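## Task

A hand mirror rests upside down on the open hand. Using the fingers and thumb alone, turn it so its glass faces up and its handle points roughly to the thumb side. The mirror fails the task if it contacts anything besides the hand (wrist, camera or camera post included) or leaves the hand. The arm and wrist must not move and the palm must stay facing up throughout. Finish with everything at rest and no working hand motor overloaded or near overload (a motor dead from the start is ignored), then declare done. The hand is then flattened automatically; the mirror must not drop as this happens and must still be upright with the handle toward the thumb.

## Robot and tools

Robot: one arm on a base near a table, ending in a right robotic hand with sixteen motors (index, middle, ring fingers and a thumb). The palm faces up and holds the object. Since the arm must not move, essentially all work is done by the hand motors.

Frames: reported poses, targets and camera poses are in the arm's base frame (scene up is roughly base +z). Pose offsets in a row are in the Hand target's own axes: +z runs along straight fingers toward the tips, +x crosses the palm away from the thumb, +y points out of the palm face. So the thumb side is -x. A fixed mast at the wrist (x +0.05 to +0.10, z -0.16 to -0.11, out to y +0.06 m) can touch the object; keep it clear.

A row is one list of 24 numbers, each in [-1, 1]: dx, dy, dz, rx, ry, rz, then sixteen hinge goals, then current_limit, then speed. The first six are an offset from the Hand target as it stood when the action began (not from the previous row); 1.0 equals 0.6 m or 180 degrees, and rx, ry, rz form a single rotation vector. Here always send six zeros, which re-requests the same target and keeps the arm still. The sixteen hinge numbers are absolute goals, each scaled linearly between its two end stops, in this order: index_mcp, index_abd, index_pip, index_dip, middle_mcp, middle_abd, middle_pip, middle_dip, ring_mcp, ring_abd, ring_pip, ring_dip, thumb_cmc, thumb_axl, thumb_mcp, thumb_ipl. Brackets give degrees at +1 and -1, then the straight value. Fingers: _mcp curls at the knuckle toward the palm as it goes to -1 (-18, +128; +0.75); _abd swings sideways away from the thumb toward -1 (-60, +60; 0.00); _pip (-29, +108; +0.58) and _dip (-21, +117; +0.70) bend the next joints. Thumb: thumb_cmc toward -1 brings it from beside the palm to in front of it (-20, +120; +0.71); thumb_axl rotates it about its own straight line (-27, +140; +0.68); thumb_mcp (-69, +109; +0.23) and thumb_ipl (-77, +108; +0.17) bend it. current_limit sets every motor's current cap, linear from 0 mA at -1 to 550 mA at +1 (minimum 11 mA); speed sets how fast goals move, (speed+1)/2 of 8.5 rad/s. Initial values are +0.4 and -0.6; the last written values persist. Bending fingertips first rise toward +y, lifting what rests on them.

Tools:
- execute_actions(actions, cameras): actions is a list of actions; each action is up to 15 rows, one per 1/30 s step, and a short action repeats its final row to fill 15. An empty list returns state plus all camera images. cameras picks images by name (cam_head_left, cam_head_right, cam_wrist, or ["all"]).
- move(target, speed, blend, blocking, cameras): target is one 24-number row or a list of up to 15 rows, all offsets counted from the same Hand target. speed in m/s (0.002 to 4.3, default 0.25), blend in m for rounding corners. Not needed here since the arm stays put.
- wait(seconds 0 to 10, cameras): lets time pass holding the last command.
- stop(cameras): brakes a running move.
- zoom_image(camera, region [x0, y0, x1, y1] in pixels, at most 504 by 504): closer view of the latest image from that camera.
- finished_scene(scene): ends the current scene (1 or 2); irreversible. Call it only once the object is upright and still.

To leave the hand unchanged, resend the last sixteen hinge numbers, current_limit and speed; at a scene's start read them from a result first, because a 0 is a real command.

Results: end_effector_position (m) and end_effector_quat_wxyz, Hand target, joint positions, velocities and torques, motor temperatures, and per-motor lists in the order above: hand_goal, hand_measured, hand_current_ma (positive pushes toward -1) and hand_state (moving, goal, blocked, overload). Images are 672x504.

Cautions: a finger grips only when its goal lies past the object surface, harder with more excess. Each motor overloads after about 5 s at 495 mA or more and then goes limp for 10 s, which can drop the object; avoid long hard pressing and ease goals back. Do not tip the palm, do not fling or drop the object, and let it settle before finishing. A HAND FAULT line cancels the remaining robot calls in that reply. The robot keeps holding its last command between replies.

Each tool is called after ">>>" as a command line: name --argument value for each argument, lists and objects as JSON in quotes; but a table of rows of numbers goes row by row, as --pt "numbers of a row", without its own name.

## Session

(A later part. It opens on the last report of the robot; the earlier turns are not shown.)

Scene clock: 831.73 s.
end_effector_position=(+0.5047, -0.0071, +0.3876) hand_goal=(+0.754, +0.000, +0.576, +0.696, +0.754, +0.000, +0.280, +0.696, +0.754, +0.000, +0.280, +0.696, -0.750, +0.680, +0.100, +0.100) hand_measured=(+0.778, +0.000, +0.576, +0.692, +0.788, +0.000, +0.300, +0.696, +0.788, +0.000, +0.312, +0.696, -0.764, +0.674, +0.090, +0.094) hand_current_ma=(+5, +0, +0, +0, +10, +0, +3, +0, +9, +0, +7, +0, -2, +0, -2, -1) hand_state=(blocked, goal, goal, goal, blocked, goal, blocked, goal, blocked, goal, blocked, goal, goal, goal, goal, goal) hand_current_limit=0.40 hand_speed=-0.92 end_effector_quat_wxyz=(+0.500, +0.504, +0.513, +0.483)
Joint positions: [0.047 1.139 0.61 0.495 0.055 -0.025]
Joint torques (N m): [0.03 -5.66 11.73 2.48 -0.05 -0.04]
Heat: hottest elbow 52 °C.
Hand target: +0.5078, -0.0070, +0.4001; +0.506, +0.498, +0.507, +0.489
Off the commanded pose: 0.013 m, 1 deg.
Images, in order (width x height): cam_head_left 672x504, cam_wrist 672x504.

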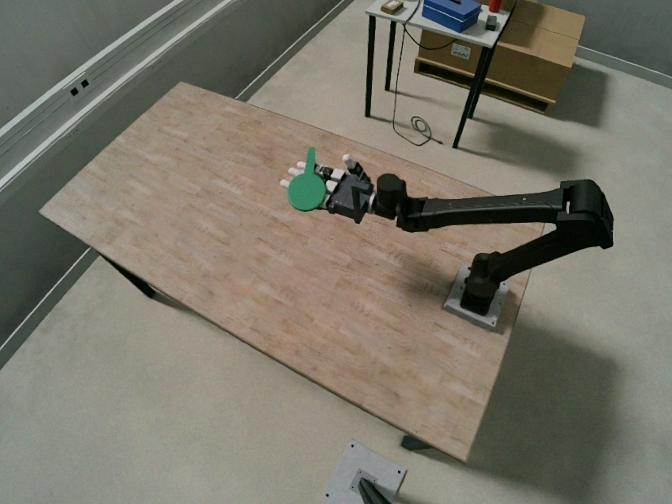

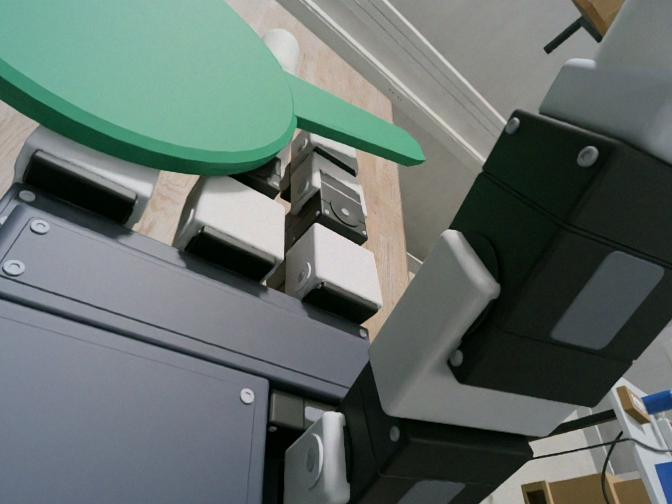

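>>> execute_actions --actions '[[[0,0,0,0,0,0,0.754,0,0.576,0.696,0.754,0,0.14,0.696,0.754,0,0.14,0.696,-0.75,0.68,0.1,0.1,0.4,-0.92]],[[0,0,0,0,0,0,0.754,0,0.576,0.696,0.754,0,0.0,0.696,0.754,0,0.0,0.696,-0.75,0.68,0.1,0.1,0.4,-0.92]]]' --cameras '["cam_head_left","cam_wrist"]'

>>> zoom_image --camera "cam_head_left" --region '[280, 145, 380, 220]'

>>> zoom_image --camera "cam_wrist" --region '[0, 0, 420, 300]'

Scene clock: 842.70 s.
end_effector_position=(+0.5047, -0.0071, +0.3876) hand_goal=(+0.754, +0.000, +0.576, +0.696, +0.754, +0.000, +0.000, +0.696, +0.754, +0.000, +0.000, +0.696, -0.750, +0.680, +0.100, +0.100) hand_measured=(+0.778, +0.000, +0.576, +0.692, +0.788, +0.000, +0.018, +0.696, +0.788, +0.000, +0.030, +0.696, -0.764, +0.674, +0.090, +0.094) hand_current_ma=(+5, +0, +0, +0, +10, +0, +3, +0, +9, +0, +6, +0, -2, +0, -2, -1) hand_state=(blocked, goal, goal, goal, blocked, goal, goal, goal, blocked, goal, blocked, goal, goal, goal, goal, goal) hand_current_limit=0.40 hand_speed=-0.92 end_effector_quat_wxyz=(+0.500, +0.504, +0.513, +0.483)
Joint positions: [0.047 1.139 0.61 0.495 0.055 -0.025]
Joint torques (N m): [0.09 -5.42 11.66 2.63 -0.06 -0.04]
Heat: hottest elbow 52 °C.
Hand target: +0.5078, -0.0070, +0.4001; +0.506, +0.498, +0.507, +0.489
Off the commanded pose: 0.013 m, 1 deg.
Images, in order (width x height): cam_head_left 672x504, cam_wrist 672x504.

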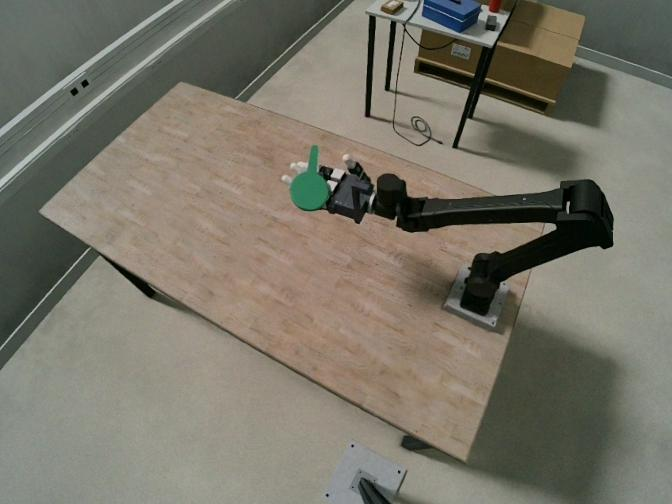

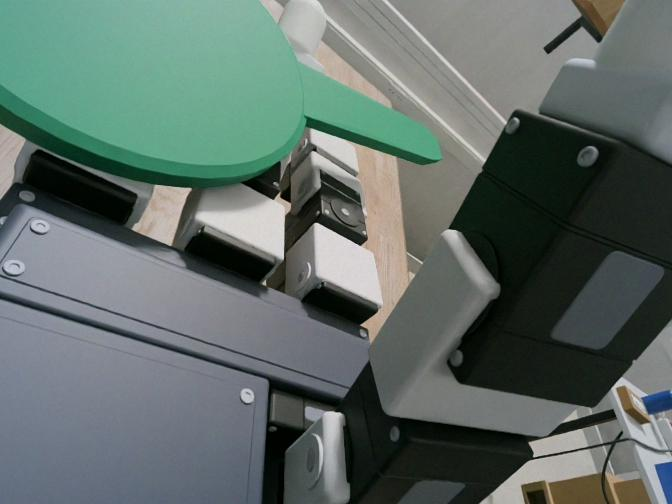

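Scaled by 5.040 from the camera's 672x504 image, which has a finer 960x720 frame.

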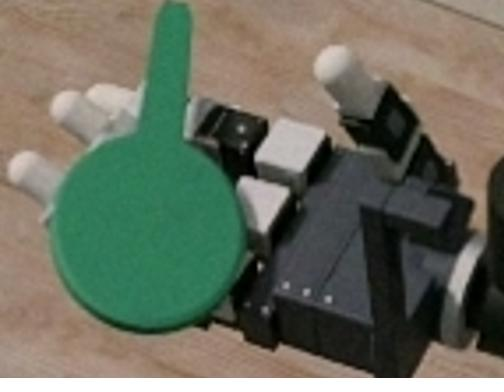

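Scaled by 1.200 from the camera's 672x504 image, which has a finer 960x720 frame.

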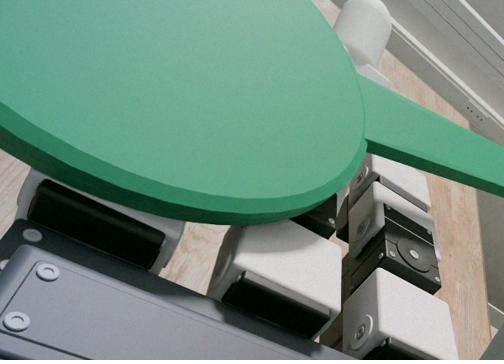

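>>> execute_actions --actions '[[[0,0,0,0,0,0,0.754,0,0.576,0.696,0.754,0,0.0,0.696,0.754,0,0.0,0.696,-0.8,0.35,0.0,-0.709,0.4,-0.8]],[[0,0,0,0,0,0,0.754,0,0.576,0.696,0.754,0,0.0,0.696,0.754,0,0.0,0.696,-0.88,0.32,-0.02,-0.709,0.4,-0.88]],[[0,0,0,0,0,0,0.754,0,0.576,0.696,0.754,0,0.0,0.696,0.754,0,0.0,0.696,-0.971,0.277,-0.133,-0.709,0.4,-0.9]]]' --cameras '["cam_head_left","cam_wrist"]'

>>> zoom_image --camera "cam_head_left" --region '[280, 145, 380, 220]'

>>> zoom_image --camera "cam_wrist" --region '[0, 0, 420, 300]'

Scene clock: 954.77 s.
end_effector_position=(+0.5047, -0.0071, +0.3876) hand_goal=(+0.754, +0.000, +0.576, +0.696, +0.754, +0.000, +0.000, +0.696, +0.754, +0.000, +0.000, +0.696, -0.970, +0.278, -0.132, -0.708) hand_measured=(+0.778, +0.000, +0.576, +0.692, +0.788, +0.000, +0.018, +0.696, +0.788, +0.000, +0.030, +0.696, -0.974, +0.280, -0.134, -0.706) hand_current_ma=(+5, +0, +0, +0, +10, +0, +3, +0, +9, +0, +6, +0, +0, +0, +0, +0) hand_state=(blocked, goal, goal, goal, blocked, goal, goal, goal, blocked, goal, blocked, goal, goal, goal, goal, goal) hand_current_limit=0.40 hand_speed=-0.90 end_effector_quat_wxyz=(+0.500, +0.504, +0.513, +0.483)
Joint positions: [0.047 1.139 0.61 0.495 0.055 -0.025]
Joint torques (N m): [0.15 -5.19 11.67 2.62 -0.05 -0.02]
Heat: hottest elbow 53 °C.
Hand target: +0.5078, -0.0070, +0.4001; +0.506, +0.498, +0.507, +0.489
Off the commanded pose: 0.013 m, 1 deg.
Images, in order (width x height): cam_head_left 672x504, cam_wrist 672x504.

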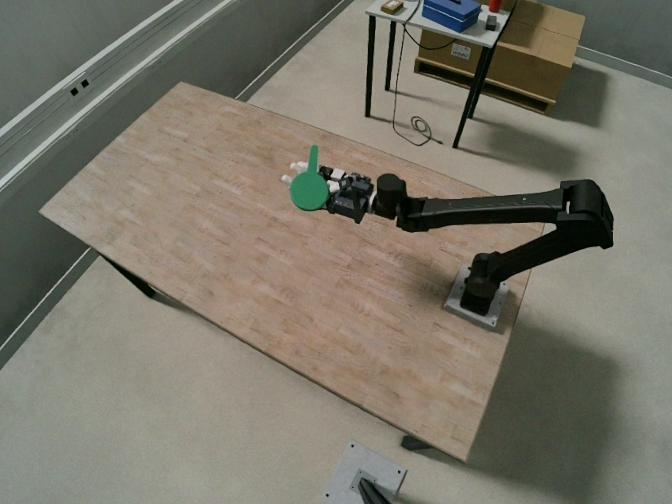

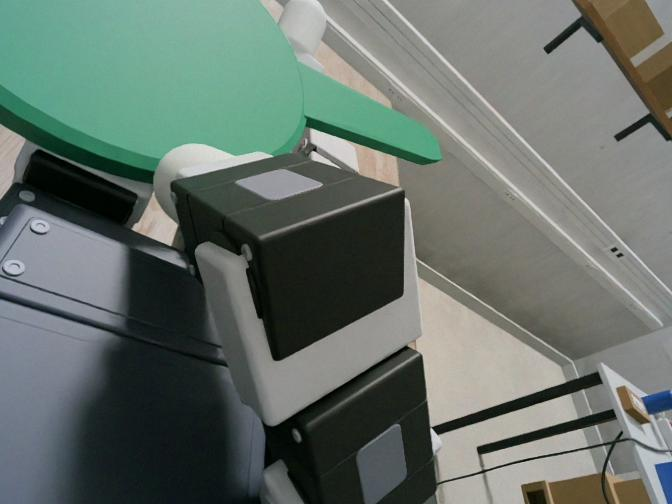

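Scaled by 5.040 from the camera's 672x504 image, which has a finer 960x720 frame.

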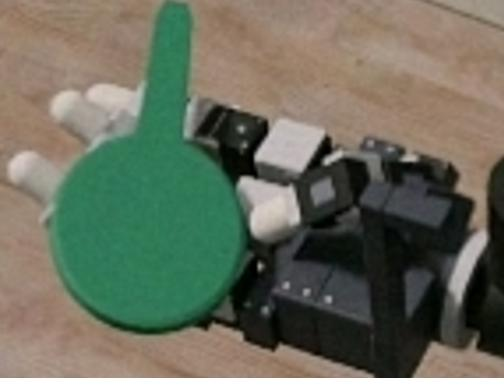

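Scaled by 1.200 from the camera's 672x504 image, which has a finer 960x720 frame.

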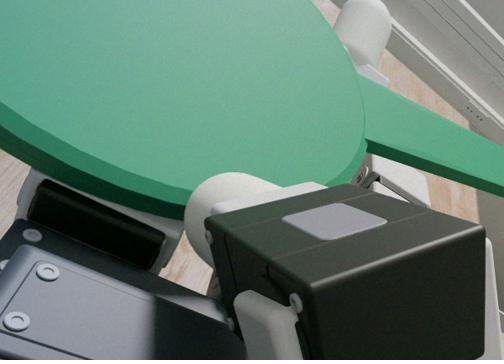

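>>> execute_actions --actions '[[[0,0,0,0,0,0,0.754,0,0.576,0.696,0.754,0,0.0,0.696,0.754,0,0.0,0.696,-0.971,0.304,-0.284,-0.495,0.4,-0.9]],[[0,0,0,0,0,0,0.754,0,0.576,0.696,0.754,0,-0.14,0.696,0.754,0,-0.14,0.696,-0.971,0.304,-0.284,-0.495,0.4,-0.92]]]' --cameras '["cam_head_left","cam_wrist"]'

>>> zoom_image --camera "cam_head_left" --region '[280, 145, 380, 220]'

>>> zoom_image --camera "cam_wrist" --region '[0, 0, 420, 300]'

Scene clock: 968.53 s.
end_effector_position=(+0.5047, -0.0071, +0.3876) hand_goal=(+0.754, +0.000, +0.576, +0.696, +0.754, +0.000, -0.140, +0.696, +0.754, +0.000, -0.140, +0.696, -0.970, +0.304, -0.284, -0.494) hand_measured=(+0.778, +0.000, +0.576, +0.692, +0.788, +0.000, -0.120, +0.696, +0.788, +0.000, -0.104, +0.696, -0.974, +0.296, -0.288, -0.506) hand_current_ma=(+5, +0, +0, +0, +10, +0, +4, +0, +9, +0, +9, +0, +0, -1, +0, -2) hand_state=(blocked, goal, goal, goal, blocked, goal, blocked, goal, blocked, goal, blocked, goal, goal, goal, goal, goal) hand_current_limit=0.40 hand_speed=-0.92 end_effector_quat_wxyz=(+0.500, +0.504, +0.513, +0.483)
Joint positions: [0.047 1.139 0.61 0.495 0.055 -0.025]
Joint torques (N m): [0.44 -5.42 11.75 2.59 -0.05 0]
Heat: hottest elbow 53 °C.
Hand target: +0.5078, -0.0070, +0.4001; +0.506, +0.498, +0.507, +0.489
Off the commanded pose: 0.013 m, 1 deg.
Images, in order (width x height): cam_head_left 672x504, cam_wrist 672x504.

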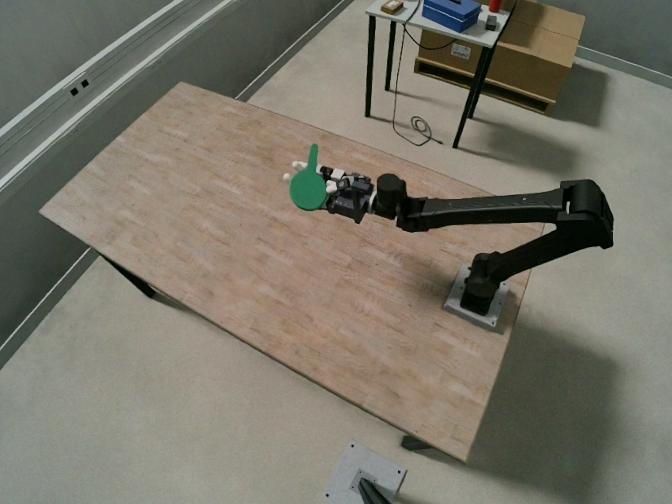

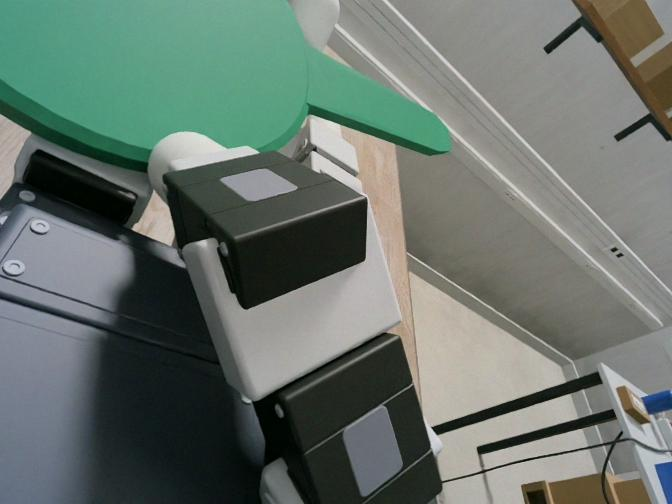

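Scaled by 5.040 from the camera's 672x504 image, which has a finer 960x720 frame.

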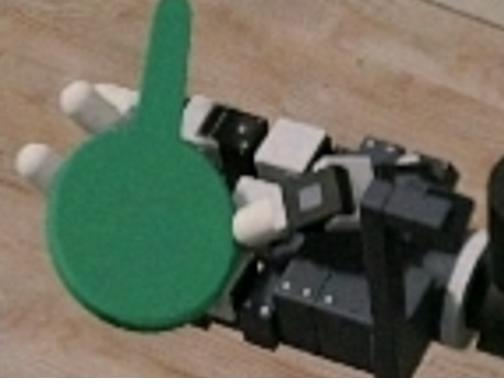

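Scaled by 1.200 from the camera's 672x504 image, which has a finer 960x720 frame.

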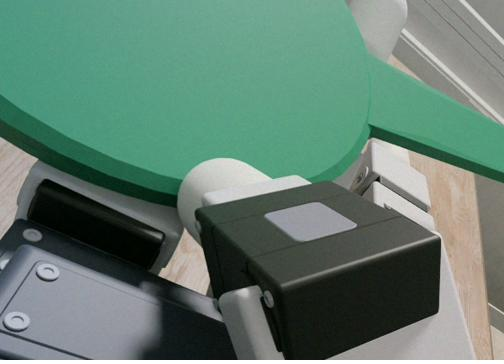

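>>> execute_actions --actions '[[[0,0,0,0,0,0,0.754,0,0.576,0.696,0.754,0,-0.28,0.696,0.754,0,-0.28,0.696,-0.971,0.304,-0.284,-0.495,0.4,-0.92]],[[0,0,0,0,0,0,0.754,0,0.576,0.696,0.754,0,-0.42,0.696,0.754,0,-0.42,0.696,-0.971,0.304,-0.284,-0.495,0.4,-0.92]]]' --cameras '["cam_head_left","cam_wrist"]'

>>> zoom_image --camera "cam_head_left" --region '[280, 145, 380, 220]'

>>> zoom_image --camera "cam_wrist" --region '[0, 0, 420, 300]'

Scene clock: 977.80 s.
end_effector_position=(+0.5047, -0.0071, +0.3876) hand_goal=(+0.754, +0.000, +0.576, +0.696, +0.754, +0.000, -0.420, +0.696, +0.754, +0.000, -0.420, +0.696, -0.970, +0.304, -0.284, -0.494) hand_measured=(+0.778, +0.000, +0.576, +0.692, +0.788, +0.000, -0.392, +0.696, +0.788, +0.000, -0.394, +0.698, -0.974, +0.296, -0.288, -0.506) hand_current_ma=(+5, +0, +0, +0, +10, +0, +6, +0, +9, +0, +6, +0, +0, -1, +0, -2) hand_state=(blocked, goal, goal, goal, blocked, goal, blocked, goal, blocked, goal, blocked, goal, goal, goal, goal, goal) hand_current_limit=0.40 hand_speed=-0.92 end_effector_quat_wxyz=(+0.500, +0.504, +0.513, +0.483)
Joint positions: [0.047 1.139 0.61 0.495 0.055 -0.025]
Joint torques (N m): [0.26 -5.54 11.74 2.58 -0.07 0]
Heat: hottest elbow 53 °C.
Hand target: +0.5078, -0.0070, +0.4001; +0.506, +0.498, +0.507, +0.489
Off the commanded pose: 0.013 m, 1 deg.
Images, in order (width x height): cam_head_left 672x504, cam_wrist 672x504.

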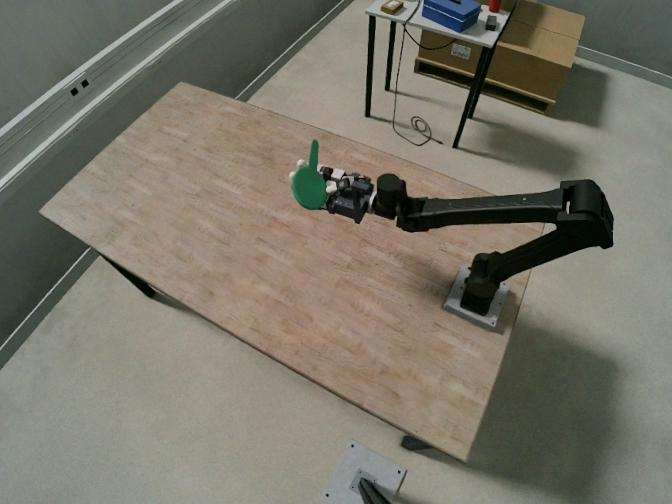

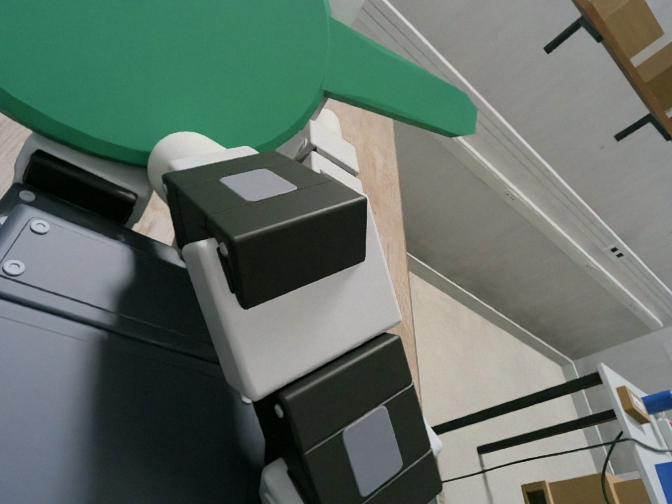

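Scaled by 5.040 from the camera's 672x504 image, which has a finer 960x720 frame.

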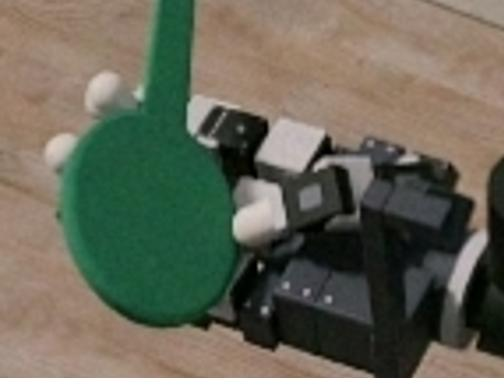

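Scaled by 1.200 from the camera's 672x504 image, which has a finer 960x720 frame.

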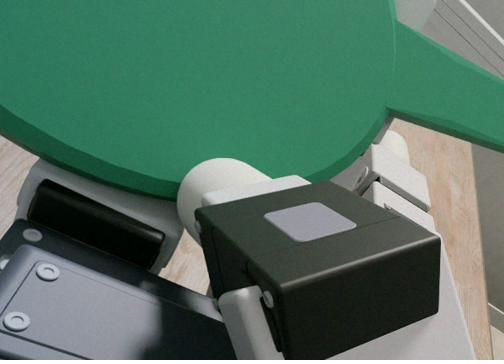

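>>> execute_actions --actions '[[[0,0,0,0,0,0,0.754,0,0.576,0.696,0.754,0,-0.56,0.696,0.754,0,-0.56,0.696,-0.971,0.304,-0.284,-0.495,0.4,-0.92]],[[0,0,0,0,0,0,0.754,0,0.576,0.696,0.754,0,-0.68,0.696,0.754,0,-0.68,0.696,-0.971,0.304,-0.284,-0.495,0.4,-0.92]]]' --cameras '["cam_head_left","cam_wrist"]'

>>> zoom_image --camera "cam_head_left" --region '[280, 130, 380, 205]'

>>> zoom_image --camera "cam_wrist" --region '[0, 0, 420, 300]'

Scene clock: 988.67 s.
end_effector_position=(+0.5047, -0.0071, +0.3876) hand_goal=(+0.754, +0.000, +0.576, +0.696, +0.754, +0.000, -0.680, +0.696, +0.754, +0.000, -0.680, +0.696, -0.970, +0.304, -0.284, -0.494) hand_measured=(+0.778, +0.000, +0.576, +0.692, +0.788, +0.000, -0.638, +0.700, +0.788, +0.000, -0.670, +0.698, -0.976, +0.292, -0.288, -0.500) hand_current_ma=(+5, +0, +0, +0, +10, +0, +12, +0, +9, +0, +1, +0, +0, -2, +0, -1) hand_state=(blocked, goal, goal, goal, blocked, goal, blocked, goal, blocked, goal, goal, goal, goal, goal, goal, goal) hand_current_limit=0.40 hand_speed=-0.92 end_effector_quat_wxyz=(+0.500, +0.504, +0.513, +0.483)
Joint positions: [0.047 1.139 0.61 0.495 0.055 -0.025]
Joint torques (N m): [0.26 -5.36 11.74 2.54 -0.04 -0.01]
Heat: hottest elbow 53 °C.
Hand target: +0.5078, -0.0070, +0.4001; +0.506, +0.498, +0.507, +0.489
Off the commanded pose: 0.013 m, 1 deg.
Images, in order (width x height): cam_head_left 672x504, cam_wrist 672x504.

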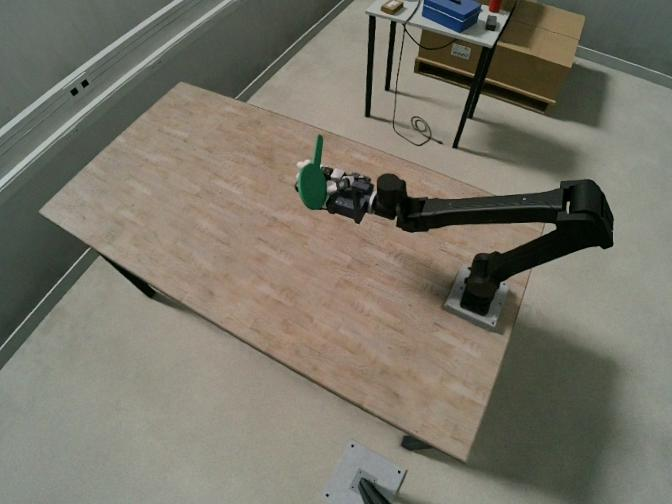

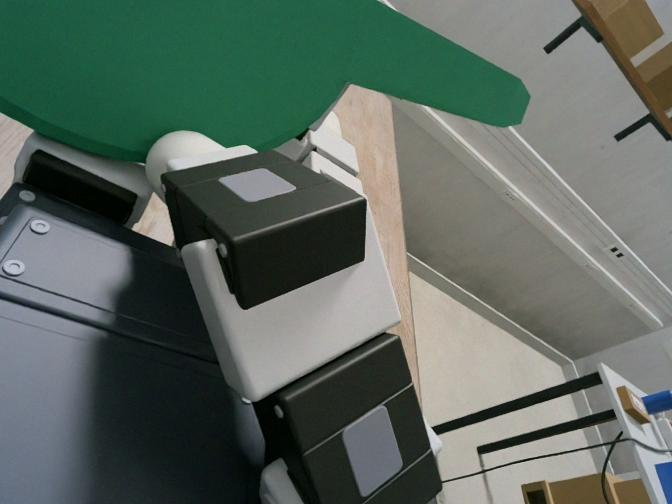

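Scaled by 5.040 from the camera's 672x504 image, which has a finer 960x720 frame.

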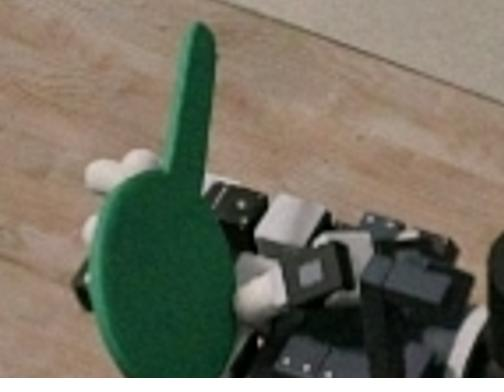

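Scaled by 1.200 from the camera's 672x504 image, which has a finer 960x720 frame.

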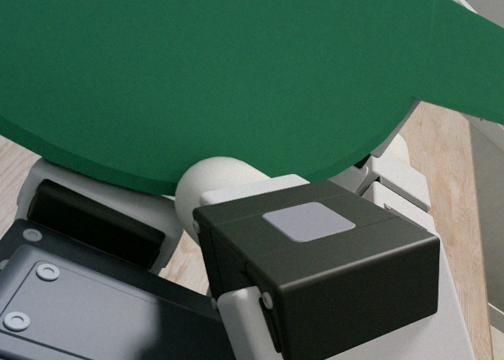

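>>> execute_actions --actions '[[[0,0,0,0,0,0,0.754,0,0.576,0.696,0.754,0,-0.76,0.69,0.754,0,-0.78,0.66,-0.971,0.304,-0.284,-0.495,0.4,-0.92]],[[0,0,0,0,0,0,0.754,0,0.576,0.696,0.754,0,-0.84,0.6,0.754,0,-0.86,0.55,-0.971,0.304,-0.284,-0.495,0.4,-0.92]]]' --cameras '["cam_head_left","cam_wrist"]'

>>> zoom_image --camera "cam_head_left" --region '[280, 130, 380, 205]'

>>> zoom_image --camera "cam_wrist" --region '[0, 0, 420, 300]'

Scene clock: 1015.00 s.
end_effector_position=(+0.5047, -0.0071, +0.3876) hand_goal=(+0.754, +0.000, +0.576, +0.696, +0.754, +0.000, -0.840, +0.600, +0.754, +0.000, -0.860, +0.550, -0.970, +0.304, -0.284, -0.494) hand_measured=(+0.778, +0.000, +0.576, +0.692, +0.788, +0.000, -0.826, +0.608, +0.788, +0.000, -0.850, +0.558, -0.976, +0.292, -0.288, -0.500) hand_current_ma=(+5, +0, +0, +0, +10, +0, +2, +1, +9, +0, +1, +1, +0, -2, +0, -1) hand_state=(blocked, goal, goal, goal, blocked, goal, goal, goal, blocked, goal, goal, goal, goal, goal, goal, goal) hand_current_limit=0.40 hand_speed=-0.92 end_effector_quat_wxyz=(+0.500, +0.504, +0.513, +0.483)
Joint positions: [0.047 1.139 0.61 0.495 0.055 -0.025]
Joint torques (N m): [0.15 -5.25 11.75 2.54 -0.05 -0.03]
Heat: hottest elbow 53 °C.
Hand target: +0.5078, -0.0070, +0.4001; +0.506, +0.498, +0.507, +0.489
Off the commanded pose: 0.013 m, 1 deg.
Images, in order (width x height): cam_head_left 672x504, cam_wrist 672x504.

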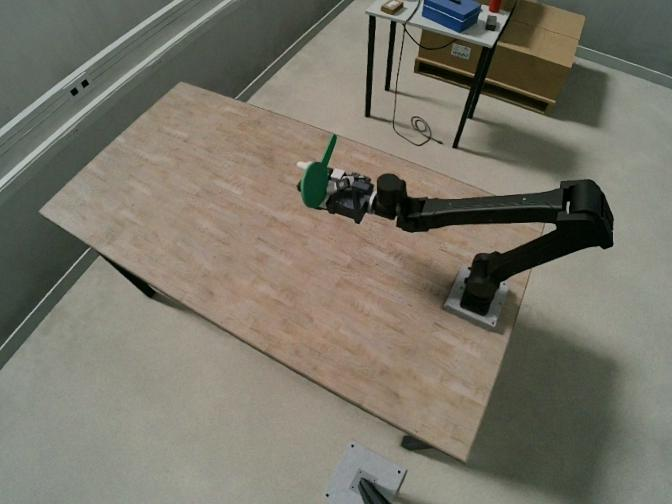

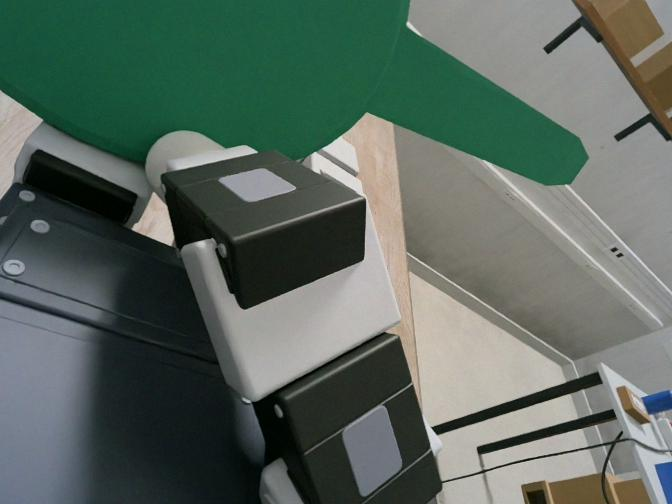

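Scaled by 5.040 from the camera's 672x504 image, which has a finer 960x720 frame.

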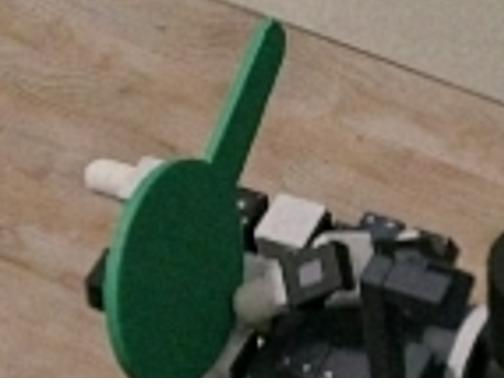

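Scaled by 1.200 from the camera's 672x504 image, which has a finer 960x720 frame.

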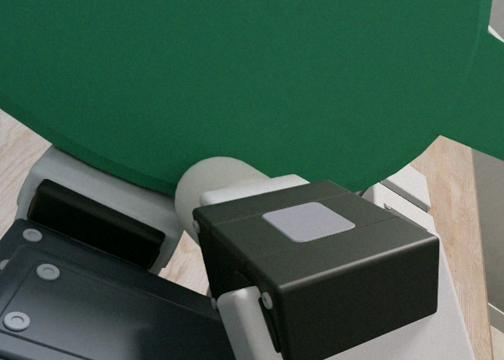

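>>> execute_actions --actions '[[[0,0,0,0,0,0,0.754,0,0.576,0.696,0.754,0,-0.84,0.6,0.754,0,-0.88,0.4,-0.971,0.304,-0.284,-0.495,0.4,-0.92]],[[0,0,0,0,0,0,0.754,0,0.576,0.696,0.754,0,-0.84,0.6,0.754,0,-0.90,0.28,-0.971,0.304,-0.284,-0.495,0.4,-0.92]]]' --cameras '["cam_head_left","cam_wrist"]'

>>> zoom_image --camera "cam_head_left" --region '[280, 130, 380, 205]'

>>> zoom_image --camera "cam_wrist" --region '[0, 0, 420, 300]'

Scene clock: 1025.17 s.
end_effector_position=(+0.5047, -0.0071, +0.3876) hand_goal=(+0.754, +0.000, +0.576, +0.696, +0.754, +0.000, -0.840, +0.600, +0.754, +0.000, -0.900, +0.280, -0.970, +0.304, -0.284, -0.494) hand_measured=(+0.778, +0.000, +0.576, +0.692, +0.788, +0.000, -0.832, +0.606, +0.788, +0.000, -0.890, +0.290, -0.976, +0.294, -0.290, -0.500) hand_current_ma=(+5, +0, +0, +0, +9, +0, +1, +0, +9, +0, +1, +1, +0, -1, -1, -1) hand_state=(blocked, goal, goal, goal, blocked, goal, goal, goal, blocked, goal, goal, goal, goal, goal, goal, goal) hand_current_limit=0.40 hand_speed=-0.92 end_effector_quat_wxyz=(+0.500, +0.504, +0.513, +0.483)
Joint positions: [0.047 1.139 0.61 0.495 0.055 -0.025]
Joint torques (N m): [0.5 -5.71 11.7 2.58 -0.06 0.01]
Heat: hottest elbow 53 °C.
Hand target: +0.5078, -0.0070, +0.4001; +0.506, +0.498, +0.507, +0.489
Off the commanded pose: 0.013 m, 1 deg.
Images, in order (width x height): cam_head_left 672x504, cam_wrist 672x504.

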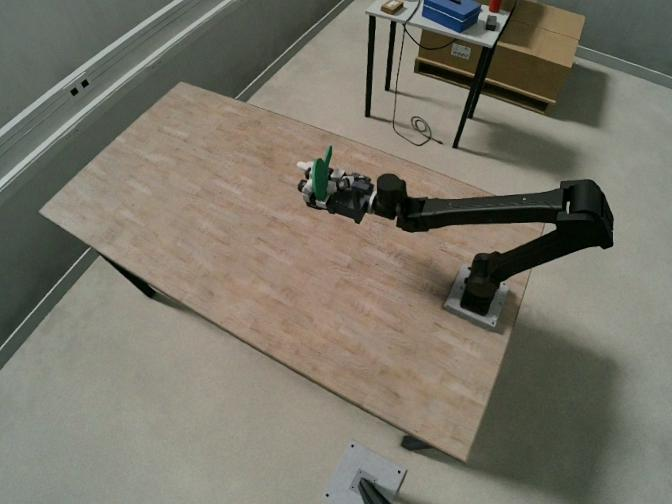

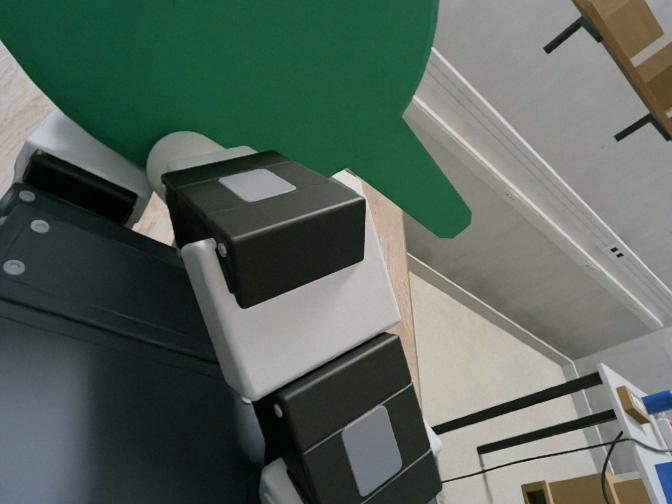

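Scaled by 5.040 from the camera's 672x504 image, which has a finer 960x720 frame.

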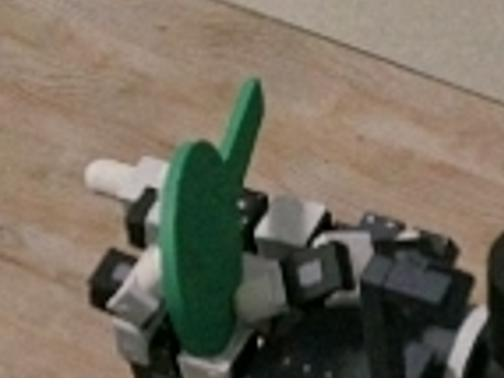

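Scaled by 1.200 from the camera's 672x504 image, which has a finer 960x720 frame.

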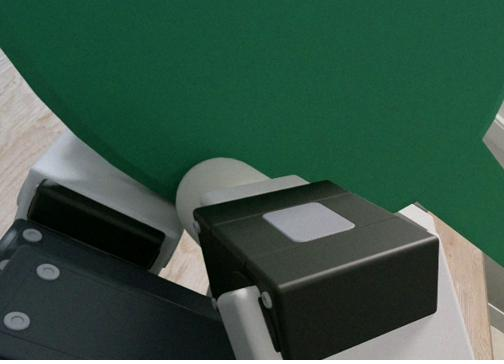

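>>> execute_actions --actions '[[[0,0,0,0,0,0,0.754,0,0.576,0.696,0.754,0,-0.84,0.6,0.754,0,-0.90,0.28,-0.971,0.357,-0.21,-0.485,0.4,-0.92]],[[0,0,0,0,0,0,0.754,0,0.576,0.696,0.754,0,-0.84,0.6,0.754,0,-0.90,0.28,-0.971,0.412,-0.164,-0.432,0.4,-0.92]]]' --cameras '["cam_head_left","cam_wrist"]'

>>> zoom_image --camera "cam_head_left" --region '[280, 140, 380, 215]'

>>> zoom_image --camera "cam_wrist" --region '[0, 0, 420, 300]'

Scene clock: 1068.40 s.
end_effector_position=(+0.5047, -0.0071, +0.3876) hand_goal=(+0.754, +0.000, +0.576, +0.696, +0.754, +0.000, -0.840, +0.600, +0.754, +0.000, -0.900, +0.280, -0.970, +0.412, -0.164, -0.432) hand_measured=(+0.778, +0.000, +0.576, +0.692, +0.788, +0.000, -0.832, +0.606, +0.788, +0.000, -0.892, +0.286, -0.976, +0.402, -0.182, -0.438) hand_current_ma=(+5, +0, +0, +0, +9, +0, +1, +0, +9, +0, +1, +0, +0, -1, -4, -1) hand_state=(blocked, goal, goal, goal, blocked, goal, goal, goal, blocked, goal, goal, goal, goal, goal, goal, goal) hand_current_limit=0.40 hand_speed=-0.92 end_effector_quat_wxyz=(+0.500, +0.504, +0.513, +0.483)
Joint positions: [0.047 1.139 0.61 0.495 0.055 -0.025]
Joint torques (N m): [0.09 -5.42 11.63 2.59 -0.06 -0.01]
Heat: hottest elbow 53 °C.
Hand target: +0.5078, -0.0070, +0.4001; +0.506, +0.498, +0.507, +0.489
Off the commanded pose: 0.013 m, 1 deg.
Images, in order (width x height): cam_head_left 672x504, cam_wrist 672x504.

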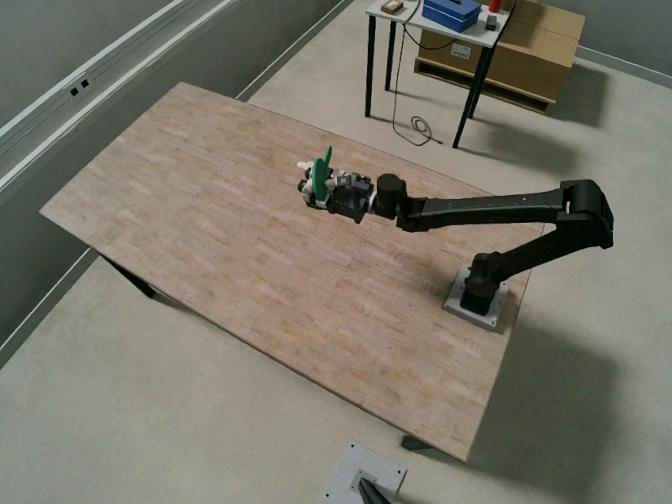

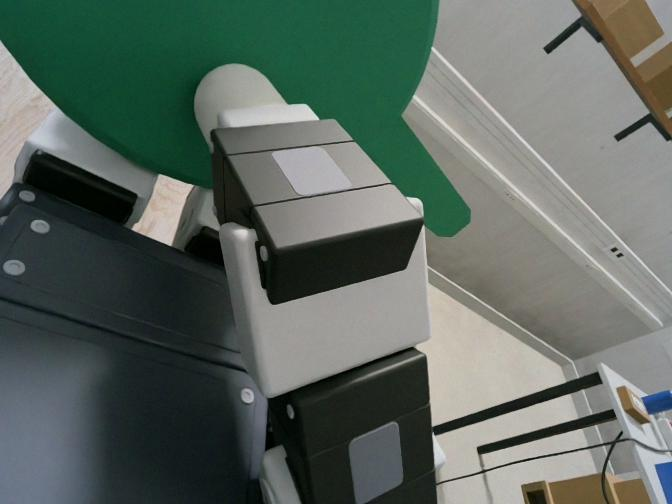

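Scaled by 5.040 from the camera's 672x504 image, which has a finer 960x720 frame.

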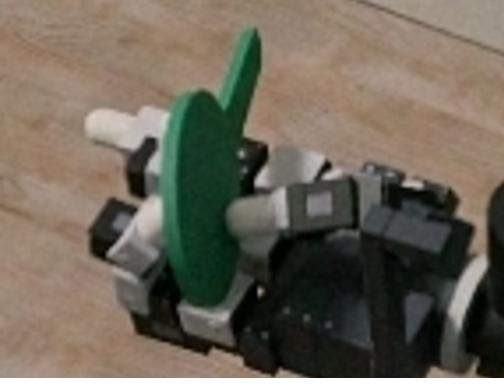

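Scaled by 1.200 from the camera's 672x504 image, which has a finer 960x720 frame.

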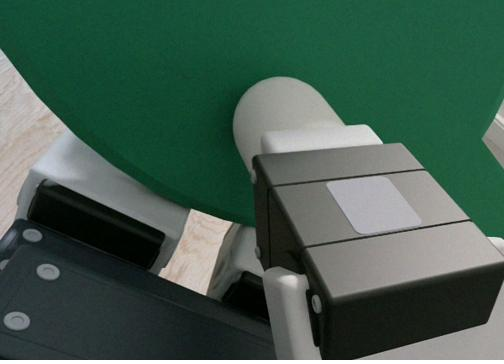

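>>> execute_actions --actions '[[[0,0,0,0,0,0,0.754,0,0.576,0.696,0.754,0,-0.84,0.6,0.754,0,-0.90,0.28,-0.971,0.481,-0.151,-0.327,0.4,-0.92]],[[0,0,0,0,0,0,0.754,0,0.576,0.696,0.754,0,-0.84,0.6,0.754,0,-0.90,0.28,-0.971,0.539,-0.06,-0.309,0.4,-0.92]]]' --cameras '["cam_head_left","cam_wrist"]'

>>> zoom_image --camera "cam_head_left" --region '[280, 140, 380, 215]'

>>> zoom_image --camera "cam_wrist" --region '[0, 0, 500, 300]'

Scene clock: 1143.90 s.
end_effector_position=(+0.5047, -0.0071, +0.3876) hand_goal=(+0.754, +0.000, +0.576, +0.696, +0.754, +0.000, -0.840, +0.600, +0.754, +0.000, -0.900, +0.280, -0.970, +0.540, -0.060, -0.308) hand_measured=(+0.778, +0.000, +0.576, +0.692, +0.788, +0.000, -0.832, +0.606, +0.788, +0.000, -0.892, +0.286, -0.976, +0.532, -0.076, -0.314) hand_current_ma=(+5, +0, +0, +0, +9, +0, +1, +0, +9, +0, +1, +0, +0, -1, -4, -1) hand_state=(blocked, goal, goal, goal, blocked, goal, goal, goal, blocked, goal, goal, goal, goal, goal, goal, goal) hand_current_limit=0.40 hand_speed=-0.92 end_effector_quat_wxyz=(+0.500, +0.504, +0.513, +0.483)
Joint positions: [0.047 1.139 0.61 0.495 0.055 -0.025]
Joint torques (N m): [0.09 -5.25 11.71 2.52 -0.08 -0.01]
Heat: hottest elbow 53 °C.
Hand target: +0.5078, -0.0070, +0.4001; +0.506, +0.498, +0.507, +0.489
Off the commanded pose: 0.013 m, 1 deg.
Images, in order (width x height): cam_head_left 672x504, cam_wrist 672x504.

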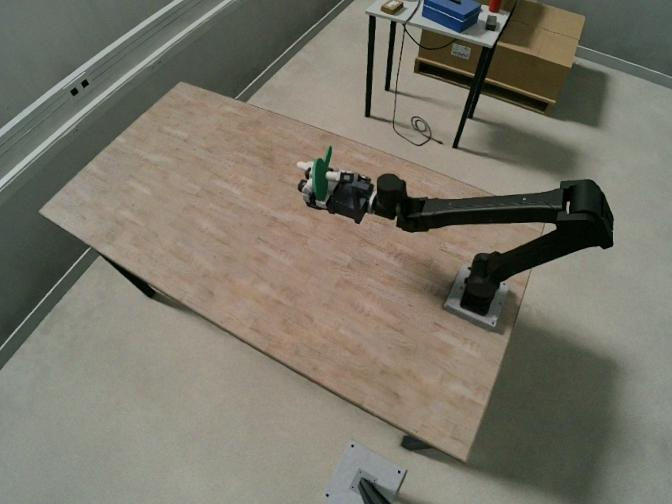

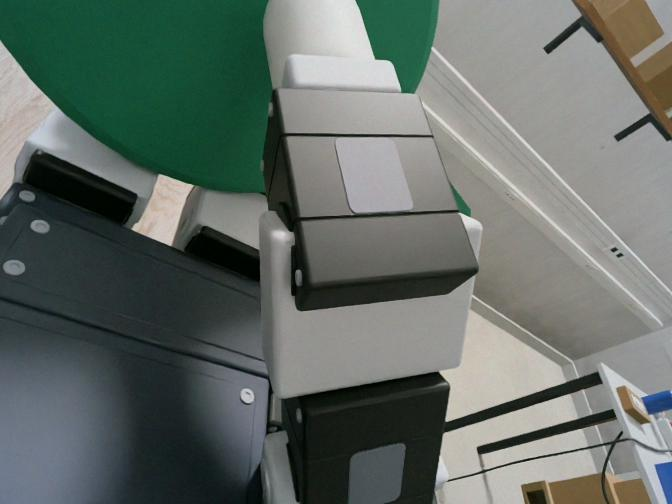

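Scaled by 5.040 from the camera's 672x504 image, which has a finer 960x720 frame.

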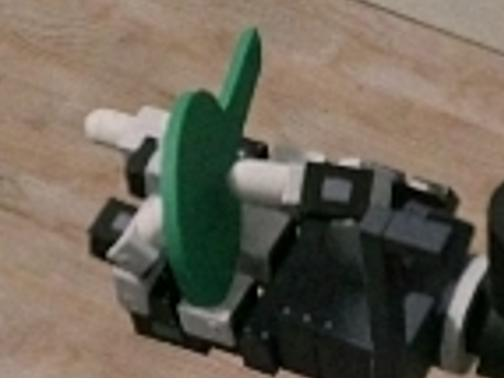

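Scaled by 1.008 from the camera's 672x504 image, which has a finer 960x720 frame.

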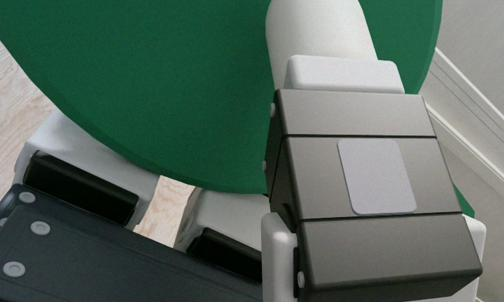

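>>> execute_actions --actions '[[[0,0,0,0,0,0,0.754,0,0.576,0.696,0.754,0,-0.86,0.5,0.754,0,-0.90,0.26,-0.971,0.539,-0.049,-0.309,0.4,-0.92]],[[0,0,0,0,0,0,0.754,0,0.576,0.696,0.754,0,-0.88,0.38,0.754,0,-0.90,0.2,-0.971,0.539,-0.049,-0.309,0.4,-0.92]]]' --cameras '["cam_head_left","cam_wrist"]'

>>> zoom_image --camera "cam_head_left" --region '[280, 140, 380, 215]'

>>> zoom_image --camera "cam_wrist" --region '[0, 0, 500, 300]'

Scene clock: 1159.00 s.
end_effector_position=(+0.5047, -0.0071, +0.3876) hand_goal=(+0.754, +0.000, +0.576, +0.696, +0.754, +0.000, -0.880, +0.380, +0.754, +0.000, -0.900, +0.200, -0.970, +0.540, -0.048, -0.308) hand_measured=(+0.778, +0.000, +0.576, +0.692, +0.788, +0.000, -0.870, +0.386, +0.788, +0.000, -0.894, +0.206, -0.976, +0.532, -0.064, -0.314) hand_current_ma=(+5, +0, +0, +0, +9, +0, +1, +0, +9, +0, +0, +0, +0, -1, -3, -1) hand_state=(blocked, goal, goal, goal, blocked, goal, goal, goal, blocked, goal, goal, goal, goal, goal, goal, goal) hand_current_limit=0.40 hand_speed=-0.92 end_effector_quat_wxyz=(+0.500, +0.504, +0.513, +0.483)
Joint positions: [0.047 1.139 0.61 0.495 0.055 -0.025]
Joint torques (N m): [0.26 -5.48 11.67 2.59 -0.05 -0.02]
Heat: hottest elbow 53 °C.
Hand target: +0.5078, -0.0070, +0.4001; +0.506, +0.498, +0.507, +0.489
Off the commanded pose: 0.013 m, 1 deg.
Images, in order (width x height): cam_head_left 672x504, cam_wrist 672x504.

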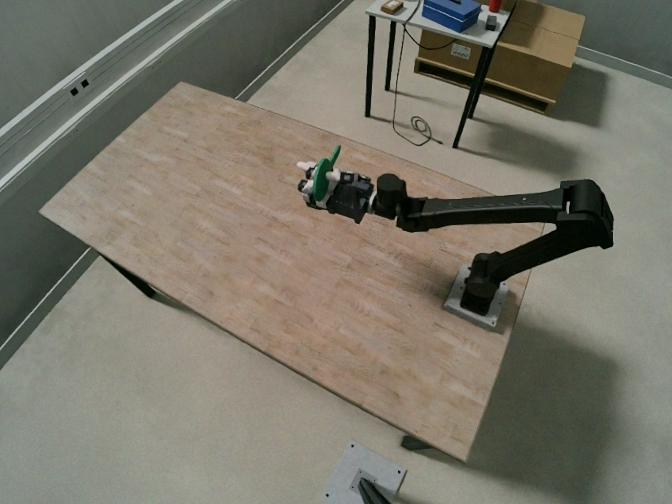

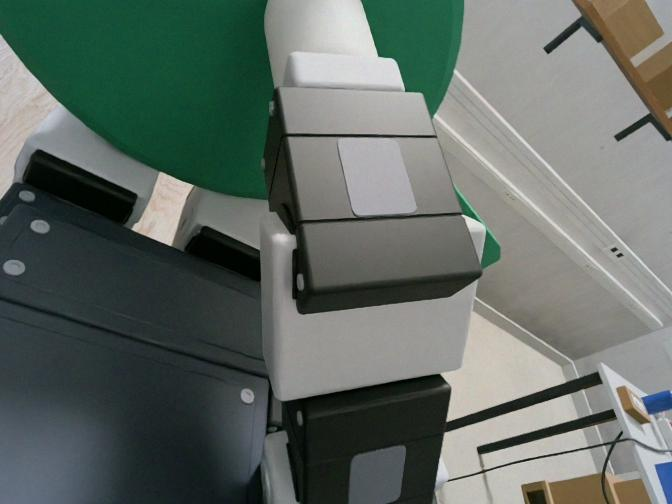

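Scaled by 5.040 from the camera's 672x504 image, which has a finer 960x720 frame.

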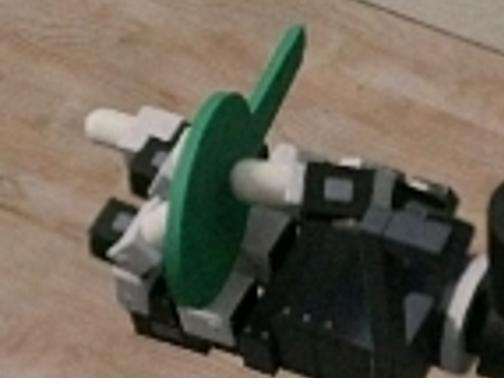

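Scaled by 1.008 from the camera's 672x504 image, which has a finer 960x720 frame.

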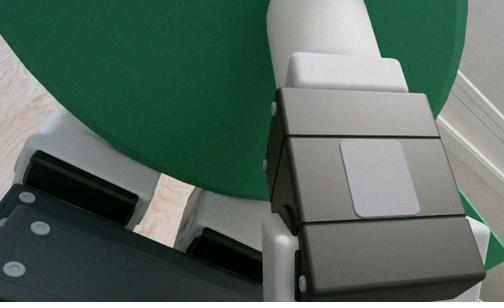

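>>> execute_actions --actions '[[[0,0,0,0,0,0,0.754,0,0.576,0.696,0.754,0,-0.88,0.3,0.754,0,-0.90,0.1,-0.971,0.539,-0.049,-0.309,0.4,-0.92]],[[0,0,0,0,0,0,0.754,0,0.576,0.696,0.754,0,-0.88,0.2,0.754,0,-0.90,0.0,-0.971,0.539,-0.049,-0.309,0.4,-0.92]]]' --cameras '["cam_head_left","cam_wrist"]'

>>> zoom_image --camera "cam_head_left" --region '[280, 140, 380, 215]'

>>> zoom_image --camera "cam_wrist" --region '[0, 0, 500, 300]'

Scene clock: 1173.77 s.
end_effector_position=(+0.5047, -0.0071, +0.3876) hand_goal=(+0.754, +0.000, +0.576, +0.696, +0.754, +0.000, -0.880, +0.200, +0.754, +0.000, -0.900, +0.000, -0.970, +0.540, -0.048, -0.308) hand_measured=(+0.778, +0.000, +0.576, +0.692, +0.788, +0.000, -0.862, +0.228, +0.788, +0.000, -0.882, +0.030, -0.978, +0.532, -0.060, -0.314) hand_current_ma=(+5, +0, +0, +0, +9, +0, +3, +6, +9, +0, +3, +7, -1, -1, -2, -1) hand_state=(blocked, goal, goal, goal, blocked, goal, goal, blocked, blocked, goal, goal, blocked, goal, goal, goal, goal) hand_current_limit=0.40 hand_speed=-0.92 end_effector_quat_wxyz=(+0.500, +0.504, +0.513, +0.483)
Joint positions: [0.047 1.139 0.61 0.495 0.055 -0.025]
Joint torques (N m): [0.26 -5.25 11.71 2.55 -0.05 -0.01]
Heat: hottest elbow 53 °C.
Hand target: +0.5078, -0.0070, +0.4001; +0.506, +0.498, +0.507, +0.489
Off the commanded pose: 0.013 m, 1 deg.
Images, in order (width x height): cam_head_left 672x504, cam_wrist 672x504.

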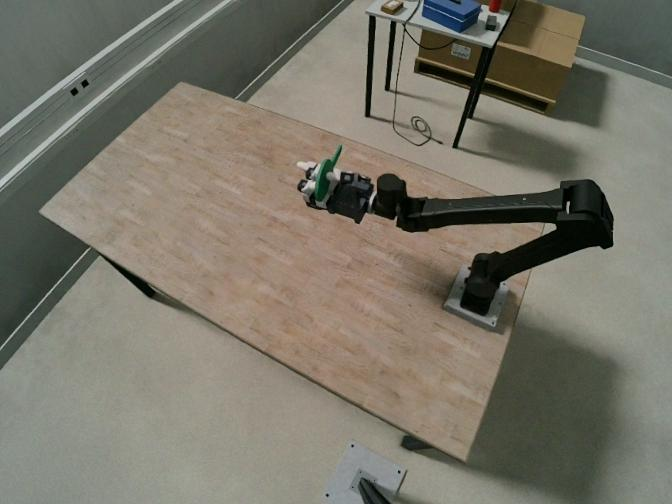

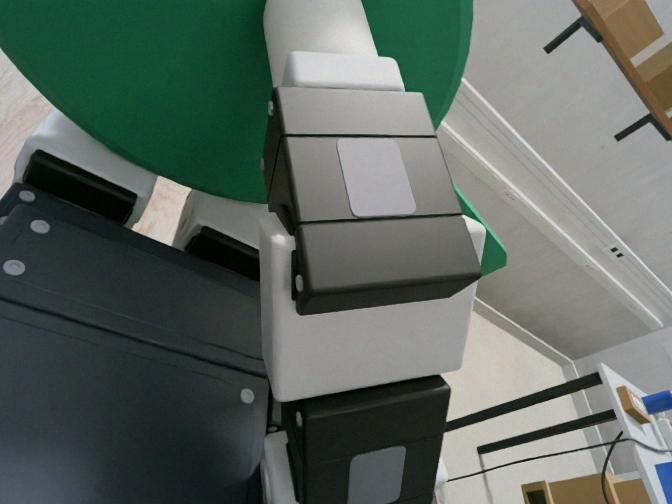

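Scaled by 5.040 from the camera's 672x504 image, which has a finer 960x720 frame.

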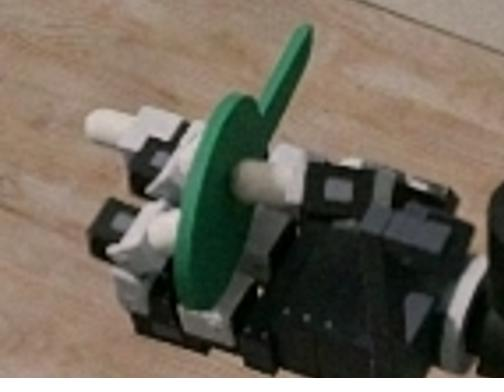

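Scaled by 1.008 from the camera's 672x504 image, which has a finer 960x720 frame.

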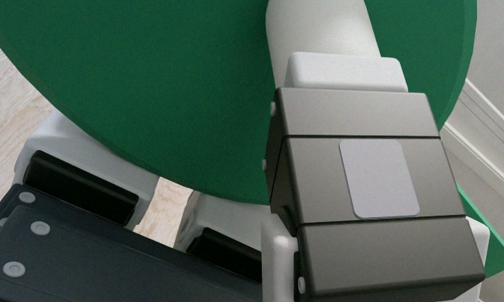

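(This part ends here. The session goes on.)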